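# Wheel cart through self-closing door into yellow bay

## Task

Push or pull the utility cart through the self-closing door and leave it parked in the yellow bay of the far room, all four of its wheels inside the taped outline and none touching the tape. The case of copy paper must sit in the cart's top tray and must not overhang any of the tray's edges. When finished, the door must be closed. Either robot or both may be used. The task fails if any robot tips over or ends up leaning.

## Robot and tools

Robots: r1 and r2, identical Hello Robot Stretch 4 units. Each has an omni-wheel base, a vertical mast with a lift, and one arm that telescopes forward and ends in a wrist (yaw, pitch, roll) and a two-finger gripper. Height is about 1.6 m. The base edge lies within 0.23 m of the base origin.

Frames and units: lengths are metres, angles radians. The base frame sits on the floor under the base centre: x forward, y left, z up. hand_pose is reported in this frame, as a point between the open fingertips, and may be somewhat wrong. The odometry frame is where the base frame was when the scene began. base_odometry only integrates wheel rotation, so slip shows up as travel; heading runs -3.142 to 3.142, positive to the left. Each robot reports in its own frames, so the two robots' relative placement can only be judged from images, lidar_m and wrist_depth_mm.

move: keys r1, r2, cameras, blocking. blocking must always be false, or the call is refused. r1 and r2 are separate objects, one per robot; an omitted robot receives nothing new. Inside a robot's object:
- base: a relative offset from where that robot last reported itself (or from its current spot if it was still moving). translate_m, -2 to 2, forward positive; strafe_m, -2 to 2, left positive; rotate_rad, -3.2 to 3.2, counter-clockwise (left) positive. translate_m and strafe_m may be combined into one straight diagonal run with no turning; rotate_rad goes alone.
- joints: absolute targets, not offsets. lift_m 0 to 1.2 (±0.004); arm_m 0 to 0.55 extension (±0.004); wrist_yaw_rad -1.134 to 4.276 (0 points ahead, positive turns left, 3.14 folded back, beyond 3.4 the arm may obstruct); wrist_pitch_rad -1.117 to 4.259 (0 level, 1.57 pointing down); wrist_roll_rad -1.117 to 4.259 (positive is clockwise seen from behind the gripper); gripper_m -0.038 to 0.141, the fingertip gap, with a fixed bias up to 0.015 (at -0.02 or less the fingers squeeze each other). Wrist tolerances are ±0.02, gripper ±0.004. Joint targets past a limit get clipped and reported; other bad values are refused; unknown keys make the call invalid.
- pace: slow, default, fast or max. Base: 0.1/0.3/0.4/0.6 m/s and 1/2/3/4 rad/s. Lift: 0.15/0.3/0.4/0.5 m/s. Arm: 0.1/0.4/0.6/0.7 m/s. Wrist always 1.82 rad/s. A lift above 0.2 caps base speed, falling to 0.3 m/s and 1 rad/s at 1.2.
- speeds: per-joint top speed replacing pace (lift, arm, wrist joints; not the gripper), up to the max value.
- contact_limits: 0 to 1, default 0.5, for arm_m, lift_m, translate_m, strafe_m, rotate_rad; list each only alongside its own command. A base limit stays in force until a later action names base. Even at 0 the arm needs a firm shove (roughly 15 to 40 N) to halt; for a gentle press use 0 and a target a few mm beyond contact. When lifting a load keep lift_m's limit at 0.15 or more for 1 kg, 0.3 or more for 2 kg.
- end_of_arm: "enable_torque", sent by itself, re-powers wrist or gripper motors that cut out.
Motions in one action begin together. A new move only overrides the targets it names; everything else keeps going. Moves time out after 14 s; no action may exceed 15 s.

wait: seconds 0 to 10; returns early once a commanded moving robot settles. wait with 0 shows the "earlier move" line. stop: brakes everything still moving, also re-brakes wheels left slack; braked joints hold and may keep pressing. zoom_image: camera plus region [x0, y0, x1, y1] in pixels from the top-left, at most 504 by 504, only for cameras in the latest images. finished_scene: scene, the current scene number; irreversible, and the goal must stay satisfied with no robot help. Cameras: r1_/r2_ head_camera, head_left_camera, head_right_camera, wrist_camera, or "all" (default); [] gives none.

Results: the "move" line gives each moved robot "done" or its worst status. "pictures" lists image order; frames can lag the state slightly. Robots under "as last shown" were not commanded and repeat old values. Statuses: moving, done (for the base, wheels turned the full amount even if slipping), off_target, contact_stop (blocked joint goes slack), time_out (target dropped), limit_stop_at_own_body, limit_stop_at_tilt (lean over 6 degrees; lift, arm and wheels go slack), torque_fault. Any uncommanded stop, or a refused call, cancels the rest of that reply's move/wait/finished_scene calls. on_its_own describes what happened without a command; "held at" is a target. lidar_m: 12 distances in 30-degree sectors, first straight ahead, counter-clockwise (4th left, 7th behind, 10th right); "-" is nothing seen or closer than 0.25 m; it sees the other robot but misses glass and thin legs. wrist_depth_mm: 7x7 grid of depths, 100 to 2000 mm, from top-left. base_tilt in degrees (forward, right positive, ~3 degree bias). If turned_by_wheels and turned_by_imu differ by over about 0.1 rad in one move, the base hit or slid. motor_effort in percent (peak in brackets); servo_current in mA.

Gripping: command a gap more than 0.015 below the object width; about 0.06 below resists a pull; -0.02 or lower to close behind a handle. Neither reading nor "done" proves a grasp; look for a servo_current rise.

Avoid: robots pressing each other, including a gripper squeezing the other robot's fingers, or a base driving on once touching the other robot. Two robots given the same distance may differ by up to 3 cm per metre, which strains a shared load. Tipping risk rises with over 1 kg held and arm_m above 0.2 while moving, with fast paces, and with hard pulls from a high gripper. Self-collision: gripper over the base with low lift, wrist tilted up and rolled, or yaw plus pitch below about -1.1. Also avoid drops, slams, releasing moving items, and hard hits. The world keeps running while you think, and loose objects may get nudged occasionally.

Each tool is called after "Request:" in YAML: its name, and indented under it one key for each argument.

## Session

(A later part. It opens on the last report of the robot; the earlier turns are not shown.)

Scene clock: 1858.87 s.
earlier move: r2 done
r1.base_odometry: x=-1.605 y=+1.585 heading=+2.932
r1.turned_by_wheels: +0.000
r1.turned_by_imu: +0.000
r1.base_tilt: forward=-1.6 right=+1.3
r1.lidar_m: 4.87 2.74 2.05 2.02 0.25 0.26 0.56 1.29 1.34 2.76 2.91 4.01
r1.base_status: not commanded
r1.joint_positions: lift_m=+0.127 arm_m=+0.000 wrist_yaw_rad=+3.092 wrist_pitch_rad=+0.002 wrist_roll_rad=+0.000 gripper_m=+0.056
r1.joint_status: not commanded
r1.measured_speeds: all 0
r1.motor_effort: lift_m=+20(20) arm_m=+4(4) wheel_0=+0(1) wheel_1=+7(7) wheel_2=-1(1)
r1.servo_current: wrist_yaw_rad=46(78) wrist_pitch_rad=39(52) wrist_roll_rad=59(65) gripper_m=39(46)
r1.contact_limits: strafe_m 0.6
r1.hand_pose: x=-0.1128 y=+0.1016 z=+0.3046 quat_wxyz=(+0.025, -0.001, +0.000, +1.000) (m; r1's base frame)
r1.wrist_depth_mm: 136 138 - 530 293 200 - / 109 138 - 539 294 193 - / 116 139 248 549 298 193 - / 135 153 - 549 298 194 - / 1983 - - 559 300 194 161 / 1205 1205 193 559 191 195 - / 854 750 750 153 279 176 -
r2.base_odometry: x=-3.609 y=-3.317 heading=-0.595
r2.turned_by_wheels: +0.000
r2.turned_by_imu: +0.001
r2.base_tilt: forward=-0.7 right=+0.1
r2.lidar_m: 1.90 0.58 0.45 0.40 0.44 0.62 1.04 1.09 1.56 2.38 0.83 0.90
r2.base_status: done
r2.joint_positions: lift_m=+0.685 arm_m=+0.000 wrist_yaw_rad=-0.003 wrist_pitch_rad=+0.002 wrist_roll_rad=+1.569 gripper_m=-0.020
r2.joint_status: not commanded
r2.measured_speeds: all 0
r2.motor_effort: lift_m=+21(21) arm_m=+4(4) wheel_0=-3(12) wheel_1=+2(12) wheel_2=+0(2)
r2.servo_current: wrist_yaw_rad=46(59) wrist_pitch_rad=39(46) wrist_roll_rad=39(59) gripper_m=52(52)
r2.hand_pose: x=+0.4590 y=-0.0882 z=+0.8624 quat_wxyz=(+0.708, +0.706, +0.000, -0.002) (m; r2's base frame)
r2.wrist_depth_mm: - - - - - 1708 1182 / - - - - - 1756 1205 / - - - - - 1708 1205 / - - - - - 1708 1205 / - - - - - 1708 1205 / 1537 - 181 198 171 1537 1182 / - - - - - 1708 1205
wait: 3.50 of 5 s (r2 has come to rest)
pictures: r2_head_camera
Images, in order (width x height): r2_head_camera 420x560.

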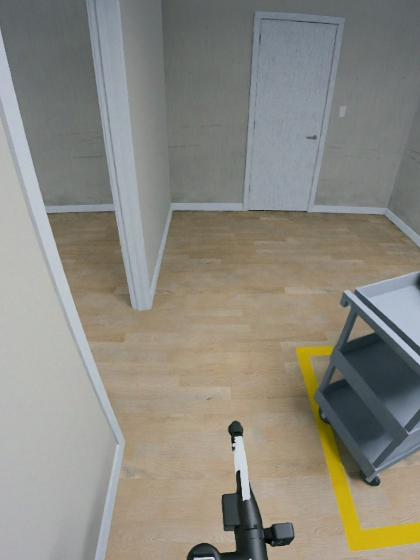

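Request:
move:
  blocking: false
  r2: {"base":{"translate_m":1.15},"pace":"default"}
  cameras: []

Request:
wait:
  seconds: 6
  cameras: []

Request:
move:
  blocking: false
  r2: {"base":{"strafe_m":0.15},"pace":"default"}
  cameras: []

Request:
wait:
  seconds: 3
  cameras: []

Request:
move:
  blocking: false
  r2: {"base":{"rotate_rad":-1.57},"pace":"slow"}
  cameras: []

Request:
wait:
  seconds: 4
  cameras: ["r2_head_camera"]

Request:
zoom_image:
  camera: "r2_head_camera"
  region: [0, 200, 420, 560]

Scene clock: 1888.10 s.
move: r2 moving
r1: as last shown
r1.base_tilt: forward=-1.6 right=+1.2
r1.lidar_m: 4.83 2.75 2.06 2.01 0.25 0.25 0.52 1.27 1.35 2.76 2.90 4.03
r1.servo_current: wrist_yaw_rad=39(65) wrist_pitch_rad=39(46) wrist_roll_rad=52(59) gripper_m=33(46)
r1.contact_limits: strafe_m 0.6
r1.wrist_depth_mm: 135 138 - 535 293 201 - / 109 138 - 535 296 192 - / 116 139 249 535 297 193 - / 135 153 - 549 298 195 - / 1983 - - 554 301 194 160 / 1205 1205 193 559 191 194 - / 854 750 759 153 282 176 -
r2.base_odometry: x=-3.583 y=-3.334 heading=-0.595
r2.turned_by_wheels: +0.000
r2.turned_by_imu: +0.001
r2.base_tilt: forward=-0.7 right=+0.1
r2.lidar_m: 1.84 0.59 0.43 0.39 0.44 0.63 1.07 1.15 1.61 2.38 0.81 0.91
r2.base_status: translate_m moving
r2.joint_positions: lift_m=+0.685 arm_m=+0.000 wrist_yaw_rad=-0.003 wrist_pitch_rad=+0.002 wrist_roll_rad=+1.569 gripper_m=-0.020
r2.joint_status: not commanded
r2.measured_speeds: translate_m=+0.122 strafe_m=-0.001 rotate_rad=+0.005 lift_m=+0.000 arm_m=+0.000 wrist_yaw_rad=+0.000 wrist_pitch_rad=+0.000 wrist_roll_rad=+0.000
r2.motor_effort: lift_m=+21(21) arm_m=+4(4) wheel_0=+7(11) wheel_1=+7(9) wheel_2=-11(12)
r2.servo_current: wrist_yaw_rad=46(59) wrist_pitch_rad=39(46) wrist_roll_rad=46(59) gripper_m=46(59)
r2.hand_pose: x=+0.4590 y=-0.0882 z=+0.8624 quat_wxyz=(+0.708, +0.706, +0.000, -0.002) (m; r2's base frame)
r2.wrist_depth_mm: - - - - - 1708 1182 / - - - - - 1708 1182 / - - - - - 1708 1205 / - - - - - 1863 1182 / - - - - - 1808 1205 / 1499 - 182 198 171 1537 1205 / - - - - - 1756 1205
pictures: none
No camera images: "cameras" was empty.

Scene clock: 1892.93 s.
earlier move: r2 done
r1.base_odometry: x=-1.605 y=+1.585 heading=+2.932
r1.turned_by_wheels: +0.000
r1.turned_by_imu: +0.000
r1.base_tilt: forward=-1.6 right=+1.3
r1.lidar_m: 4.86 2.73 2.05 2.00 0.25 0.25 0.54 1.27 1.33 2.75 2.91 4.01
r1.base_status: not commanded
r1.joint_positions: lift_m=+0.127 arm_m=+0.000 wrist_yaw_rad=+3.092 wrist_pitch_rad=+0.002 wrist_roll_rad=+0.000 gripper_m=+0.056
r1.joint_status: not commanded
r1.measured_speeds: all 0
r1.motor_effort: lift_m=+20(20) arm_m=+4(4) wheel_0=+0(1) wheel_1=+7(7) wheel_2=-1(1)
r1.servo_current: wrist_yaw_rad=52(72) wrist_pitch_rad=46(52) wrist_roll_rad=59(72) gripper_m=39(52)
r1.contact_limits: strafe_m 0.6
r1.hand_pose: x=-0.1128 y=+0.1016 z=+0.3046 quat_wxyz=(+0.025, -0.001, +0.000, +1.000) (m; r1's base frame)
r1.wrist_depth_mm: 136 138 1537 525 294 200 - / 109 138 1576 539 297 192 - / 116 139 251 539 297 193 - / 135 153 1661 544 298 194 - / 1983 - 1366 559 300 195 161 / 1205 1205 194 559 191 195 - / 854 750 759 153 279 176 -
r2.base_odometry: x=-2.657 y=-3.961 heading=-0.595
r2.turned_by_wheels: +0.000
r2.turned_by_imu: +0.002
r2.base_tilt: forward=-0.7 right=+0.1
r2.lidar_m: 1.33 0.79 3.79 1.23 0.49 0.57 1.72 2.29 0.56 0.67 2.56 2.63
r2.base_status: done
r2.joint_positions: lift_m=+0.685 arm_m=+0.000 wrist_yaw_rad=-0.003 wrist_pitch_rad=+0.002 wrist_roll_rad=+1.569 gripper_m=-0.020
r2.joint_status: not commanded
r2.measured_speeds: all 0
r2.motor_effort: lift_m=+20(21) arm_m=+4(5) wheel_0=+2(11) wheel_1=+3(9) wheel_2=-3(14)
r2.servo_current: wrist_yaw_rad=52(65) wrist_pitch_rad=39(46) wrist_roll_rad=46(65) gripper_m=46(59)
r2.hand_pose: x=+0.4590 y=-0.0882 z=+0.8624 quat_wxyz=(+0.708, +0.706, +0.000, -0.002) (m; r2's base frame)
r2.wrist_depth_mm: - - - - - 1661 1160 / - - - - - 1708 1160 / - - - - - 1708 1182 / - - - - - 1756 1205 / - - - - - 1708 1205 / - - 181 198 171 - 1205 / - - - - - - -
wait: 4.83 of 6 s (r2 has come to rest)
pictures: none
No camera images: "cameras" was empty.

Scene clock: 1893.43 s.
move: r2 moving
r1: as last shown
r1.lidar_m: 4.86 2.73 2.04 2.01 0.25 0.26 0.54 1.30 1.33 2.77 2.90 4.00
r1.servo_current: wrist_yaw_rad=39(52) wrist_pitch_rad=52(52) wrist_roll_rad=46(59) gripper_m=39(46)
r1.contact_limits: strafe_m 0.6
r1.wrist_depth_mm: 136 138 1499 530 293 200 - / 109 138 1537 539 296 192 - / 116 138 242 544 297 193 - / 135 153 1576 549 298 194 - / 1983 1983 1308 554 301 194 161 / 1205 1205 194 559 191 195 - / 854 750 750 153 281 176 -
r2.base_odometry: x=-2.636 y=-3.931 heading=-0.595
r2.turned_by_wheels: +0.000
r2.turned_by_imu: +0.000
r2.base_tilt: forward=-0.7 right=+0.0
r2.lidar_m: 1.18 0.77 3.78 1.20 0.47 0.51 1.68 2.29 0.59 0.70 2.60 2.62
r2.base_status: strafe_m moving
r2.joint_positions: lift_m=+0.685 arm_m=+0.000 wrist_yaw_rad=-0.003 wrist_pitch_rad=+0.002 wrist_roll_rad=+1.569 gripper_m=-0.020
r2.joint_status: not commanded
r2.measured_speeds: translate_m=+0.000 strafe_m=+0.140 rotate_rad=+0.000 lift_m=+0.000 arm_m=+0.000 wrist_yaw_rad=+0.000 wrist_pitch_rad=+0.000 wrist_roll_rad=+0.000
r2.motor_effort: lift_m=+20(21) arm_m=+4(4) wheel_0=-9(12) wheel_1=+10(12) wheel_2=+0(2)
r2.servo_current: wrist_yaw_rad=46(52) wrist_pitch_rad=39(46) wrist_roll_rad=46(59) gripper_m=52(52)
r2.hand_pose: x=+0.4590 y=-0.0882 z=+0.8624 quat_wxyz=(+0.708, +0.706, +0.000, -0.002) (m; r2's base frame)
r2.wrist_depth_mm: - - - - - 1661 1182 / - - - - - 1708 1182 / - - - - - 1708 1182 / - - - - - 1708 1205 / - - - - - 1708 1229 / - - 181 198 171 - 1138 / - - - - - - -
pictures: none
No camera images: "cameras" was empty.

Scene clock: 1894.67 s.
earlier move: r2 done
r1.base_odometry: x=-1.605 y=+1.585 heading=+2.932
r1.turned_by_wheels: +0.000
r1.turned_by_imu: +0.000
r1.base_tilt: forward=-1.5 right=+1.3
r1.lidar_m: 4.87 2.78 2.05 2.00 0.25 0.25 0.54 1.24 1.31 2.76 2.89 4.00
r1.base_status: not commanded
r1.joint_positions: lift_m=+0.127 arm_m=+0.000 wrist_yaw_rad=+3.092 wrist_pitch_rad=+0.002 wrist_roll_rad=+0.000 gripper_m=+0.056
r1.joint_status: not commanded
r1.measured_speeds: all 0
r1.motor_effort: lift_m=+20(20) arm_m=+4(4) wheel_0=+0(1) wheel_1=+7(7) wheel_2=-1(1)
r1.servo_current: wrist_yaw_rad=65(65) wrist_pitch_rad=39(52) wrist_roll_rad=46(65) gripper_m=46(46)
r1.contact_limits: strafe_m 0.6
r1.hand_pose: x=-0.1128 y=+0.1016 z=+0.3046 quat_wxyz=(+0.025, -0.001, +0.000, +1.000) (m; r1's base frame)
r1.wrist_depth_mm: 136 138 1366 535 291 200 - / 109 138 - 539 296 191 - / 116 139 249 539 298 194 - / 135 153 1464 549 300 195 - / 1921 1983 1205 559 301 195 161 / 1182 1182 194 564 190 195 - / 842 768 759 153 279 176 -
r2.base_odometry: x=-2.573 y=-3.837 heading=-0.595
r2.turned_by_wheels: +0.000
r2.turned_by_imu: +0.000
r2.base_tilt: forward=-0.6 right=+0.0
r2.lidar_m: 0.75 0.73 3.82 1.10 0.41 0.39 1.11 2.29 0.73 0.77 2.69 2.63
r2.base_status: done
r2.joint_positions: lift_m=+0.685 arm_m=+0.000 wrist_yaw_rad=-0.003 wrist_pitch_rad=+0.002 wrist_roll_rad=+1.569 gripper_m=-0.020
r2.joint_status: not commanded
r2.measured_speeds: all 0
r2.motor_effort: lift_m=+20(21) arm_m=+4(4) wheel_0=-3(12) wheel_1=+2(13) wheel_2=+0(2)
r2.servo_current: wrist_yaw_rad=46(59) wrist_pitch_rad=33(46) wrist_roll_rad=46(59) gripper_m=46(52)
r2.hand_pose: x=+0.4590 y=-0.0882 z=+0.8624 quat_wxyz=(+0.708, +0.706, +0.000, -0.002) (m; r2's base frame)
r2.wrist_depth_mm: - - - - - 1708 1182 / - - - - - 1756 1182 / - - - - - 1708 1182 / - - - - - 1756 1229 / - - - - - 1576 1205 / - - 181 198 171 - - / - - - - - - -
wait: 1.23 of 3 s (r2 has come to rest)
pictures: none
No camera images: "cameras" was empty.

Scene clock: 1895.17 s.
move: r2 moving
r1: as last shown
r1.base_tilt: forward=-1.6 right=+1.3
r1.lidar_m: 4.84 2.79 2.07 1.99 0.25 0.25 0.54 1.20 1.35 2.77 2.90 3.99
r1.servo_current: wrist_yaw_rad=46(72) wrist_pitch_rad=46(46) wrist_roll_rad=46(52) gripper_m=39(46)
r1.contact_limits: strafe_m 0.6
r1.wrist_depth_mm: 136 138 1366 530 293 201 - / 109 138 - 535 296 192 - / 116 139 248 539 298 193 - / 135 153 1430 544 300 194 - / 1921 1983 1255 554 298 195 160 / 1182 1205 193 559 191 195 - / 842 759 768 153 279 176 -
r2.base_odometry: x=-2.573 y=-3.837 heading=-0.720
r2.turned_by_wheels: -0.125
r2.turned_by_imu: -0.121
r2.base_tilt: forward=-0.7 right=+0.1
r2.lidar_m: 1.40 0.74 3.36 1.11 0.45 0.37 0.72 2.21 0.80 0.73 2.64 2.76
r2.base_status: rotate_rad moving
r2.joint_positions: lift_m=+0.685 arm_m=+0.000 wrist_yaw_rad=-0.003 wrist_pitch_rad=+0.002 wrist_roll_rad=+1.569 gripper_m=-0.020
r2.joint_status: not commanded
r2.measured_speeds: translate_m=+0.000 strafe_m=+0.001 rotate_rad=-0.487 lift_m=+0.000 arm_m=+0.000 wrist_yaw_rad=+0.000 wrist_pitch_rad=+0.000 wrist_roll_rad=+0.000
r2.motor_effort: lift_m=+20(20) arm_m=+4(4) wheel_0=+5(10) wheel_1=+7(8) wheel_2=+8(10)
r2.servo_current: wrist_yaw_rad=46(52) wrist_pitch_rad=39(46) wrist_roll_rad=52(65) gripper_m=46(59)
r2.hand_pose: x=+0.4590 y=-0.0882 z=+0.8624 quat_wxyz=(+0.708, +0.706, +0.000, -0.002) (m; r2's base frame)
r2.wrist_depth_mm: - - - - - 1708 1160 / - - - - - 1708 1182 / - - - - - 1708 1182 / - - - - - 1708 1182 / - - - - - 1756 1182 / - - 184 199 172 1661 1205 / - - - - - - -
pictures: none
No camera images: "cameras" was empty.

Scene clock: 1897.53 s.
earlier move: r2 done
r1.base_odometry: x=-1.605 y=+1.585 heading=+2.932
r1.turned_by_wheels: +0.000
r1.turned_by_imu: +0.000
r1.base_tilt: forward=-1.6 right=+1.3
r1.lidar_m: 4.86 2.70 2.06 2.01 0.25 0.25 0.56 1.18 1.35 2.77 2.90 4.04
r1.base_status: not commanded
r1.joint_positions: lift_m=+0.127 arm_m=+0.000 wrist_yaw_rad=+3.092 wrist_pitch_rad=+0.002 wrist_roll_rad=+0.000 gripper_m=+0.056
r1.joint_status: not commanded
r1.measured_speeds: all 0
r1.motor_effort: lift_m=+20(20) arm_m=+4(4) wheel_0=+0(1) wheel_1=+7(7) wheel_2=-1(1)
r1.servo_current: wrist_yaw_rad=33(72) wrist_pitch_rad=46(52) wrist_roll_rad=59(59) gripper_m=39(46)
r1.contact_limits: strafe_m 0.6
r1.hand_pose: x=-0.1128 y=+0.1016 z=+0.3046 quat_wxyz=(+0.025, -0.001, +0.000, +1.000) (m; r1's base frame)
r1.wrist_depth_mm: 136 138 1281 530 293 200 - / 109 138 1576 535 296 193 - / 116 139 250 539 298 194 - / 135 153 - 544 300 194 - / 1921 1983 1205 559 301 195 161 / 1205 1205 194 559 191 195 - / 854 759 768 153 279 176 -
r2.base_odometry: x=-2.573 y=-3.837 heading=-2.164
r2.turned_by_wheels: -1.444
r2.turned_by_imu: -1.405
r2.base_tilt: forward=-0.7 right=+0.1
r2.lidar_m: 0.80 2.73 2.63 0.77 0.74 3.86 1.10 0.42 0.38 1.15 2.31 0.74
r2.base_status: done
r2.joint_positions: lift_m=+0.685 arm_m=+0.000 wrist_yaw_rad=-0.003 wrist_pitch_rad=+0.002 wrist_roll_rad=+1.569 gripper_m=-0.020
r2.joint_status: not commanded
r2.measured_speeds: all 0
r2.motor_effort: lift_m=+20(21) arm_m=+4(4) wheel_0=+4(10) wheel_1=+3(9) wheel_2=+5(10)
r2.servo_current: wrist_yaw_rad=39(52) wrist_pitch_rad=39(46) wrist_roll_rad=59(65) gripper_m=52(59)
r2.hand_pose: x=+0.4590 y=-0.0881 z=+0.8624 quat_wxyz=(+0.708, +0.706, +0.000, -0.002) (m; r2's base frame)
r2.wrist_depth_mm: - - - 574 - 569 574 / - - 831 554 - 554 544 / - - 866 535 525 525 525 / - - - 878 - - - / - - - - - 1863 1229 / - - 185 200 180 1618 1205 / - - - - - 1756 1229
wait: 2.37 of 4 s (r2 has come to rest)
pictures: r2_head_camera
Images, in order (width x height): r2_head_camera 420x560.

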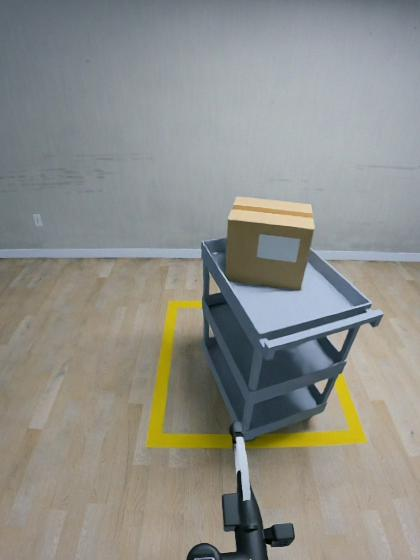

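Scaled by 1.200 from the camera's 420x560 image, which has a finer 1200x1600 frame.

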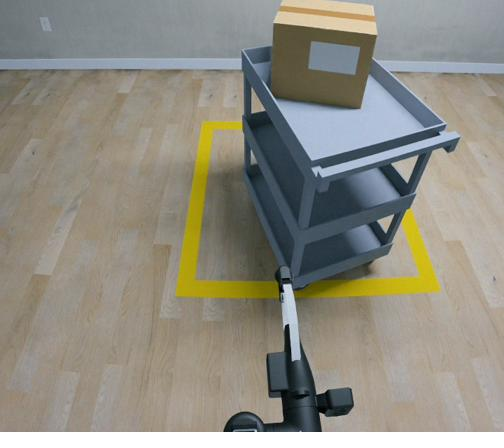

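Request:
move:
  blocking: false
  r2: {"base":{"strafe_m":-0.15},"pace":"slow"}
  cameras: []

Request:
wait:
  seconds: 3
  cameras: []

Request:
move:
  blocking: false
  r2: {"base":{"translate_m":0.36},"pace":"slow"}
  cameras: []

Request:
wait:
  seconds: 6
  cameras: ["r2_head_camera"]

Request:
zoom_image:
  camera: "r2_head_camera"
  region: [0, 200, 420, 560]

Scene clock: 1913.00 s.
move: r2 moving
r1: as last shown
r1.lidar_m: 4.86 2.77 2.07 2.02 0.25 0.25 0.56 1.20 1.35 2.77 2.89 4.00
r1.motor_effort: lift_m=+20(20) arm_m=+4(4) wheel_0=+0(0) wheel_1=+7(7) wheel_2=-1(1)
r1.servo_current: wrist_yaw_rad=52(65) wrist_pitch_rad=39(52) wrist_roll_rad=39(59) gripper_m=46(46)
r1.contact_limits: strafe_m 0.6
r1.wrist_depth_mm: 136 138 1255 530 293 201 - / 109 138 1618 539 296 193 - / 116 139 249 544 298 193 - / 135 152 - 554 298 194 - / 1983 1983 1205 559 303 195 160 / 1182 1205 193 559 190 194 - / 842 759 768 153 279 176 -
r2.base_odometry: x=-2.584 y=-3.829 heading=-2.164
r2.turned_by_wheels: +0.000
r2.turned_by_imu: +0.000
r2.base_tilt: forward=-0.7 right=+0.1
r2.lidar_m: 0.74 2.75 2.66 0.77 0.75 3.86 1.09 0.39 0.35 1.16 2.29 0.71
r2.base_status: strafe_m moving
r2.joint_positions: lift_m=+0.685 arm_m=+0.000 wrist_yaw_rad=-0.003 wrist_pitch_rad=+0.002 wrist_roll_rad=+1.569 gripper_m=-0.020
r2.joint_status: not commanded
r2.measured_speeds: translate_m=+0.000 strafe_m=-0.056 rotate_rad=-0.003 lift_m=+0.000 arm_m=+0.000 wrist_yaw_rad=+0.000 wrist_pitch_rad=+0.000 wrist_roll_rad=+0.000
r2.motor_effort: lift_m=+20(20) arm_m=+4(4) wheel_0=+8(8) wheel_1=-8(8) wheel_2=+0(3)
r2.servo_current: wrist_yaw_rad=52(59) wrist_pitch_rad=39(46) wrist_roll_rad=39(52) gripper_m=46(52)
r2.hand_pose: x=+0.4590 y=-0.0881 z=+0.8624 quat_wxyz=(+0.708, +0.706, +0.000, -0.002) (m; r2's base frame)
r2.wrist_depth_mm: - - - 569 - 580 842 / - - 809 544 - 554 549 / - - 866 831 530 525 525 / - - - 878 - - - / - - - - - 1863 1229 / - - 186 200 181 1661 1205 / - - - - - 1756 1182
pictures: none
No camera images: "cameras" was empty.

Scene clock: 1915.13 s.
earlier move: r2 done
r1.base_odometry: x=-1.605 y=+1.585 heading=+2.932
r1.turned_by_wheels: +0.000
r1.turned_by_imu: +0.000
r1.base_tilt: forward=-1.6 right=+1.3
r1.lidar_m: 4.87 2.77 2.06 2.01 0.25 0.25 0.53 1.26 1.36 2.74 2.90 4.02
r1.base_status: not commanded
r1.joint_positions: lift_m=+0.127 arm_m=+0.000 wrist_yaw_rad=+3.092 wrist_pitch_rad=+0.002 wrist_roll_rad=+0.000 gripper_m=+0.056
r1.joint_status: not commanded
r1.measured_speeds: all 0
r1.motor_effort: lift_m=+20(20) arm_m=+4(4) wheel_0=+0(1) wheel_1=+7(7) wheel_2=-1(1)
r1.servo_current: wrist_yaw_rad=46(72) wrist_pitch_rad=39(52) wrist_roll_rad=39(65) gripper_m=39(46)
r1.contact_limits: strafe_m 0.6
r1.hand_pose: x=-0.1128 y=+0.1016 z=+0.3046 quat_wxyz=(+0.025, -0.001, +0.000, +1.000) (m; r1's base frame)
r1.wrist_depth_mm: 136 138 - 535 293 201 - / 109 138 - 539 296 193 - / 116 138 249 544 297 193 - / 135 153 - 544 297 194 - / 1921 - 1229 559 301 195 161 / 1205 1182 195 559 191 195 - / 854 759 759 153 278 175 -
r2.base_odometry: x=-2.697 y=-3.753 heading=-2.164
r2.turned_by_wheels: +0.000
r2.turned_by_imu: +0.000
r2.base_tilt: forward=-0.7 right=+0.1
r2.lidar_m: 0.65 2.73 2.77 0.89 0.88 4.13 0.44 0.28 0.35 1.19 2.15 0.76
r2.base_status: done
r2.joint_positions: lift_m=+0.685 arm_m=+0.000 wrist_yaw_rad=-0.003 wrist_pitch_rad=+0.002 wrist_roll_rad=+1.569 gripper_m=-0.020
r2.joint_status: not commanded
r2.measured_speeds: all 0
r2.motor_effort: lift_m=+21(21) arm_m=+4(4) wheel_0=+4(12) wheel_1=-4(9) wheel_2=+0(3)
r2.servo_current: wrist_yaw_rad=46(59) wrist_pitch_rad=46(46) wrist_roll_rad=52(59) gripper_m=46(52)
r2.hand_pose: x=+0.4590 y=-0.0881 z=+0.8624 quat_wxyz=(+0.708, +0.706, +0.000, -0.002) (m; r2's base frame)
r2.wrist_depth_mm: - - - 627 - 621 1118 / - - - 591 - 597 866 / - - 904 569 - 559 564 / - - 854 544 - - 544 / - - - 530 530 530 525 / - - 185 200 181 1756 1205 / - - - - - 1756 1205
wait: 2.13 of 3 s (r2 has come to rest)
pictures: none
No camera images: "cameras" was empty.

Scene clock: 1915.63 s.
move: r2 moving
r1: as last shown
r1.lidar_m: 4.85 2.74 2.05 2.00 0.25 0.25 0.55 1.28 1.34 2.77 2.90 3.99
r1.servo_current: wrist_yaw_rad=39(65) wrist_pitch_rad=46(46) wrist_roll_rad=46(52) gripper_m=46(46)
r1.contact_limits: strafe_m 0.6
r1.wrist_depth_mm: 136 138 - 530 293 200 - / 109 138 - 539 296 193 - / 116 139 248 544 297 193 - / 135 153 - 544 298 194 - / 1983 - 1229 554 301 195 161 / 1182 1205 194 559 190 193 - / 842 759 741 153 281 175 -
r2.base_odometry: x=-2.704 y=-3.763 heading=-2.164
r2.turned_by_wheels: +0.000
r2.turned_by_imu: +0.000
r2.base_tilt: forward=-0.7 right=+0.1
r2.lidar_m: 0.67 2.74 2.80 0.87 0.88 4.08 0.39 0.27 0.39 1.26 2.13 0.75
r2.base_status: translate_m moving
r2.joint_positions: lift_m=+0.685 arm_m=+0.000 wrist_yaw_rad=-0.003 wrist_pitch_rad=+0.002 wrist_roll_rad=+1.569 gripper_m=-0.020
r2.joint_status: not commanded
r2.measured_speeds: translate_m=+0.048 strafe_m=+0.000 rotate_rad=+0.000 lift_m=+0.000 arm_m=+0.000 wrist_yaw_rad=+0.000 wrist_pitch_rad=+0.000 wrist_roll_rad=+0.000
r2.motor_effort: lift_m=+20(20) arm_m=+4(4) wheel_0=+10(10) wheel_1=+8(8) wheel_2=-8(9)
r2.servo_current: wrist_yaw_rad=52(52) wrist_pitch_rad=39(46) wrist_roll_rad=46(52) gripper_m=52(59)
r2.hand_pose: x=+0.4590 y=-0.0881 z=+0.8624 quat_wxyz=(+0.708, +0.706, +0.000, -0.002) (m; r2's base frame)
r2.wrist_depth_mm: - - - 603 - 609 1060 / - - - 585 - 585 798 / - - 854 559 - 554 554 / - - 842 539 1138 - 530 / - - - 517 517 521 517 / - - 185 199 181 1756 1229 / - - - - - 1708 1205
pictures: none
No camera images: "cameras" was empty.

Scene clock: 1920.03 s.
earlier move: r2 done
r1.base_odometry: x=-1.605 y=+1.585 heading=+2.932
r1.turned_by_wheels: +0.000
r1.turned_by_imu: +0.000
r1.base_tilt: forward=-1.6 right=+1.3
r1.lidar_m: 4.84 2.75 2.05 2.01 0.25 0.25 0.55 1.27 1.34 2.76 2.91 3.99
r1.base_status: not commanded
r1.joint_positions: lift_m=+0.127 arm_m=+0.000 wrist_yaw_rad=+3.092 wrist_pitch_rad=+0.002 wrist_roll_rad=+0.000 gripper_m=+0.056
r1.joint_status: not commanded
r1.measured_speeds: all 0
r1.motor_effort: lift_m=+20(20) arm_m=+4(4) wheel_0=+0(1) wheel_1=+7(7) wheel_2=-1(1)
r1.servo_current: wrist_yaw_rad=52(72) wrist_pitch_rad=46(52) wrist_roll_rad=39(72) gripper_m=39(46)
r1.contact_limits: strafe_m 0.6
r1.hand_pose: x=-0.1128 y=+0.1016 z=+0.3046 quat_wxyz=(+0.025, -0.001, +0.000, +1.000) (m; r1's base frame)
r1.wrist_depth_mm: 136 138 - 535 290 200 - / 109 138 - 535 296 192 - / 116 139 249 549 297 193 - / 135 153 - 559 298 194 - / 1921 - 1576 554 301 195 161 / 1182 1205 194 559 191 195 - / 854 750 759 153 279 175 -
r2.base_odometry: x=-2.898 y=-4.052 heading=-2.164
r2.turned_by_wheels: +0.000
r2.turned_by_imu: +0.001
r2.base_tilt: forward=-0.7 right=+0.1
r2.lidar_m: 0.45 2.34 2.77 1.96 1.02 4.07 0.61 0.60 0.90 2.05 2.18 0.49
r2.base_status: done
r2.joint_positions: lift_m=+0.685 arm_m=+0.000 wrist_yaw_rad=-0.003 wrist_pitch_rad=+0.002 wrist_roll_rad=+1.569 gripper_m=-0.020
r2.joint_status: not commanded
r2.measured_speeds: all 0
r2.motor_effort: lift_m=+21(21) arm_m=+4(4) wheel_0=+6(11) wheel_1=+4(9) wheel_2=-6(15)
r2.servo_current: wrist_yaw_rad=52(59) wrist_pitch_rad=39(52) wrist_roll_rad=39(59) gripper_m=59(59)
r2.hand_pose: x=+0.4590 y=-0.0881 z=+0.8624 quat_wxyz=(+0.708, +0.706, +0.000, -0.002) (m; r2's base frame)
r2.wrist_depth_mm: - - - 338 342 1708 - / - - - 267 332 768 - / - - 569 317 317 904 - / - - 580 309 307 917 - / - - 615 243 303 - - / - - 185 199 181 - - / - - - - 283 - 287
wait: 4.40 of 6 s (r2 has come to rest)
pictures: r2_head_camera
Images, in order (width x height): r2_head_camera 420x560.

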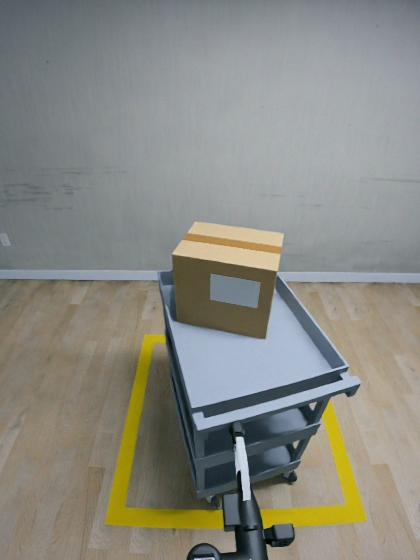

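Scaled by 1.200 from the camera's 420x560 image, which has a finer 1200x1600 frame.

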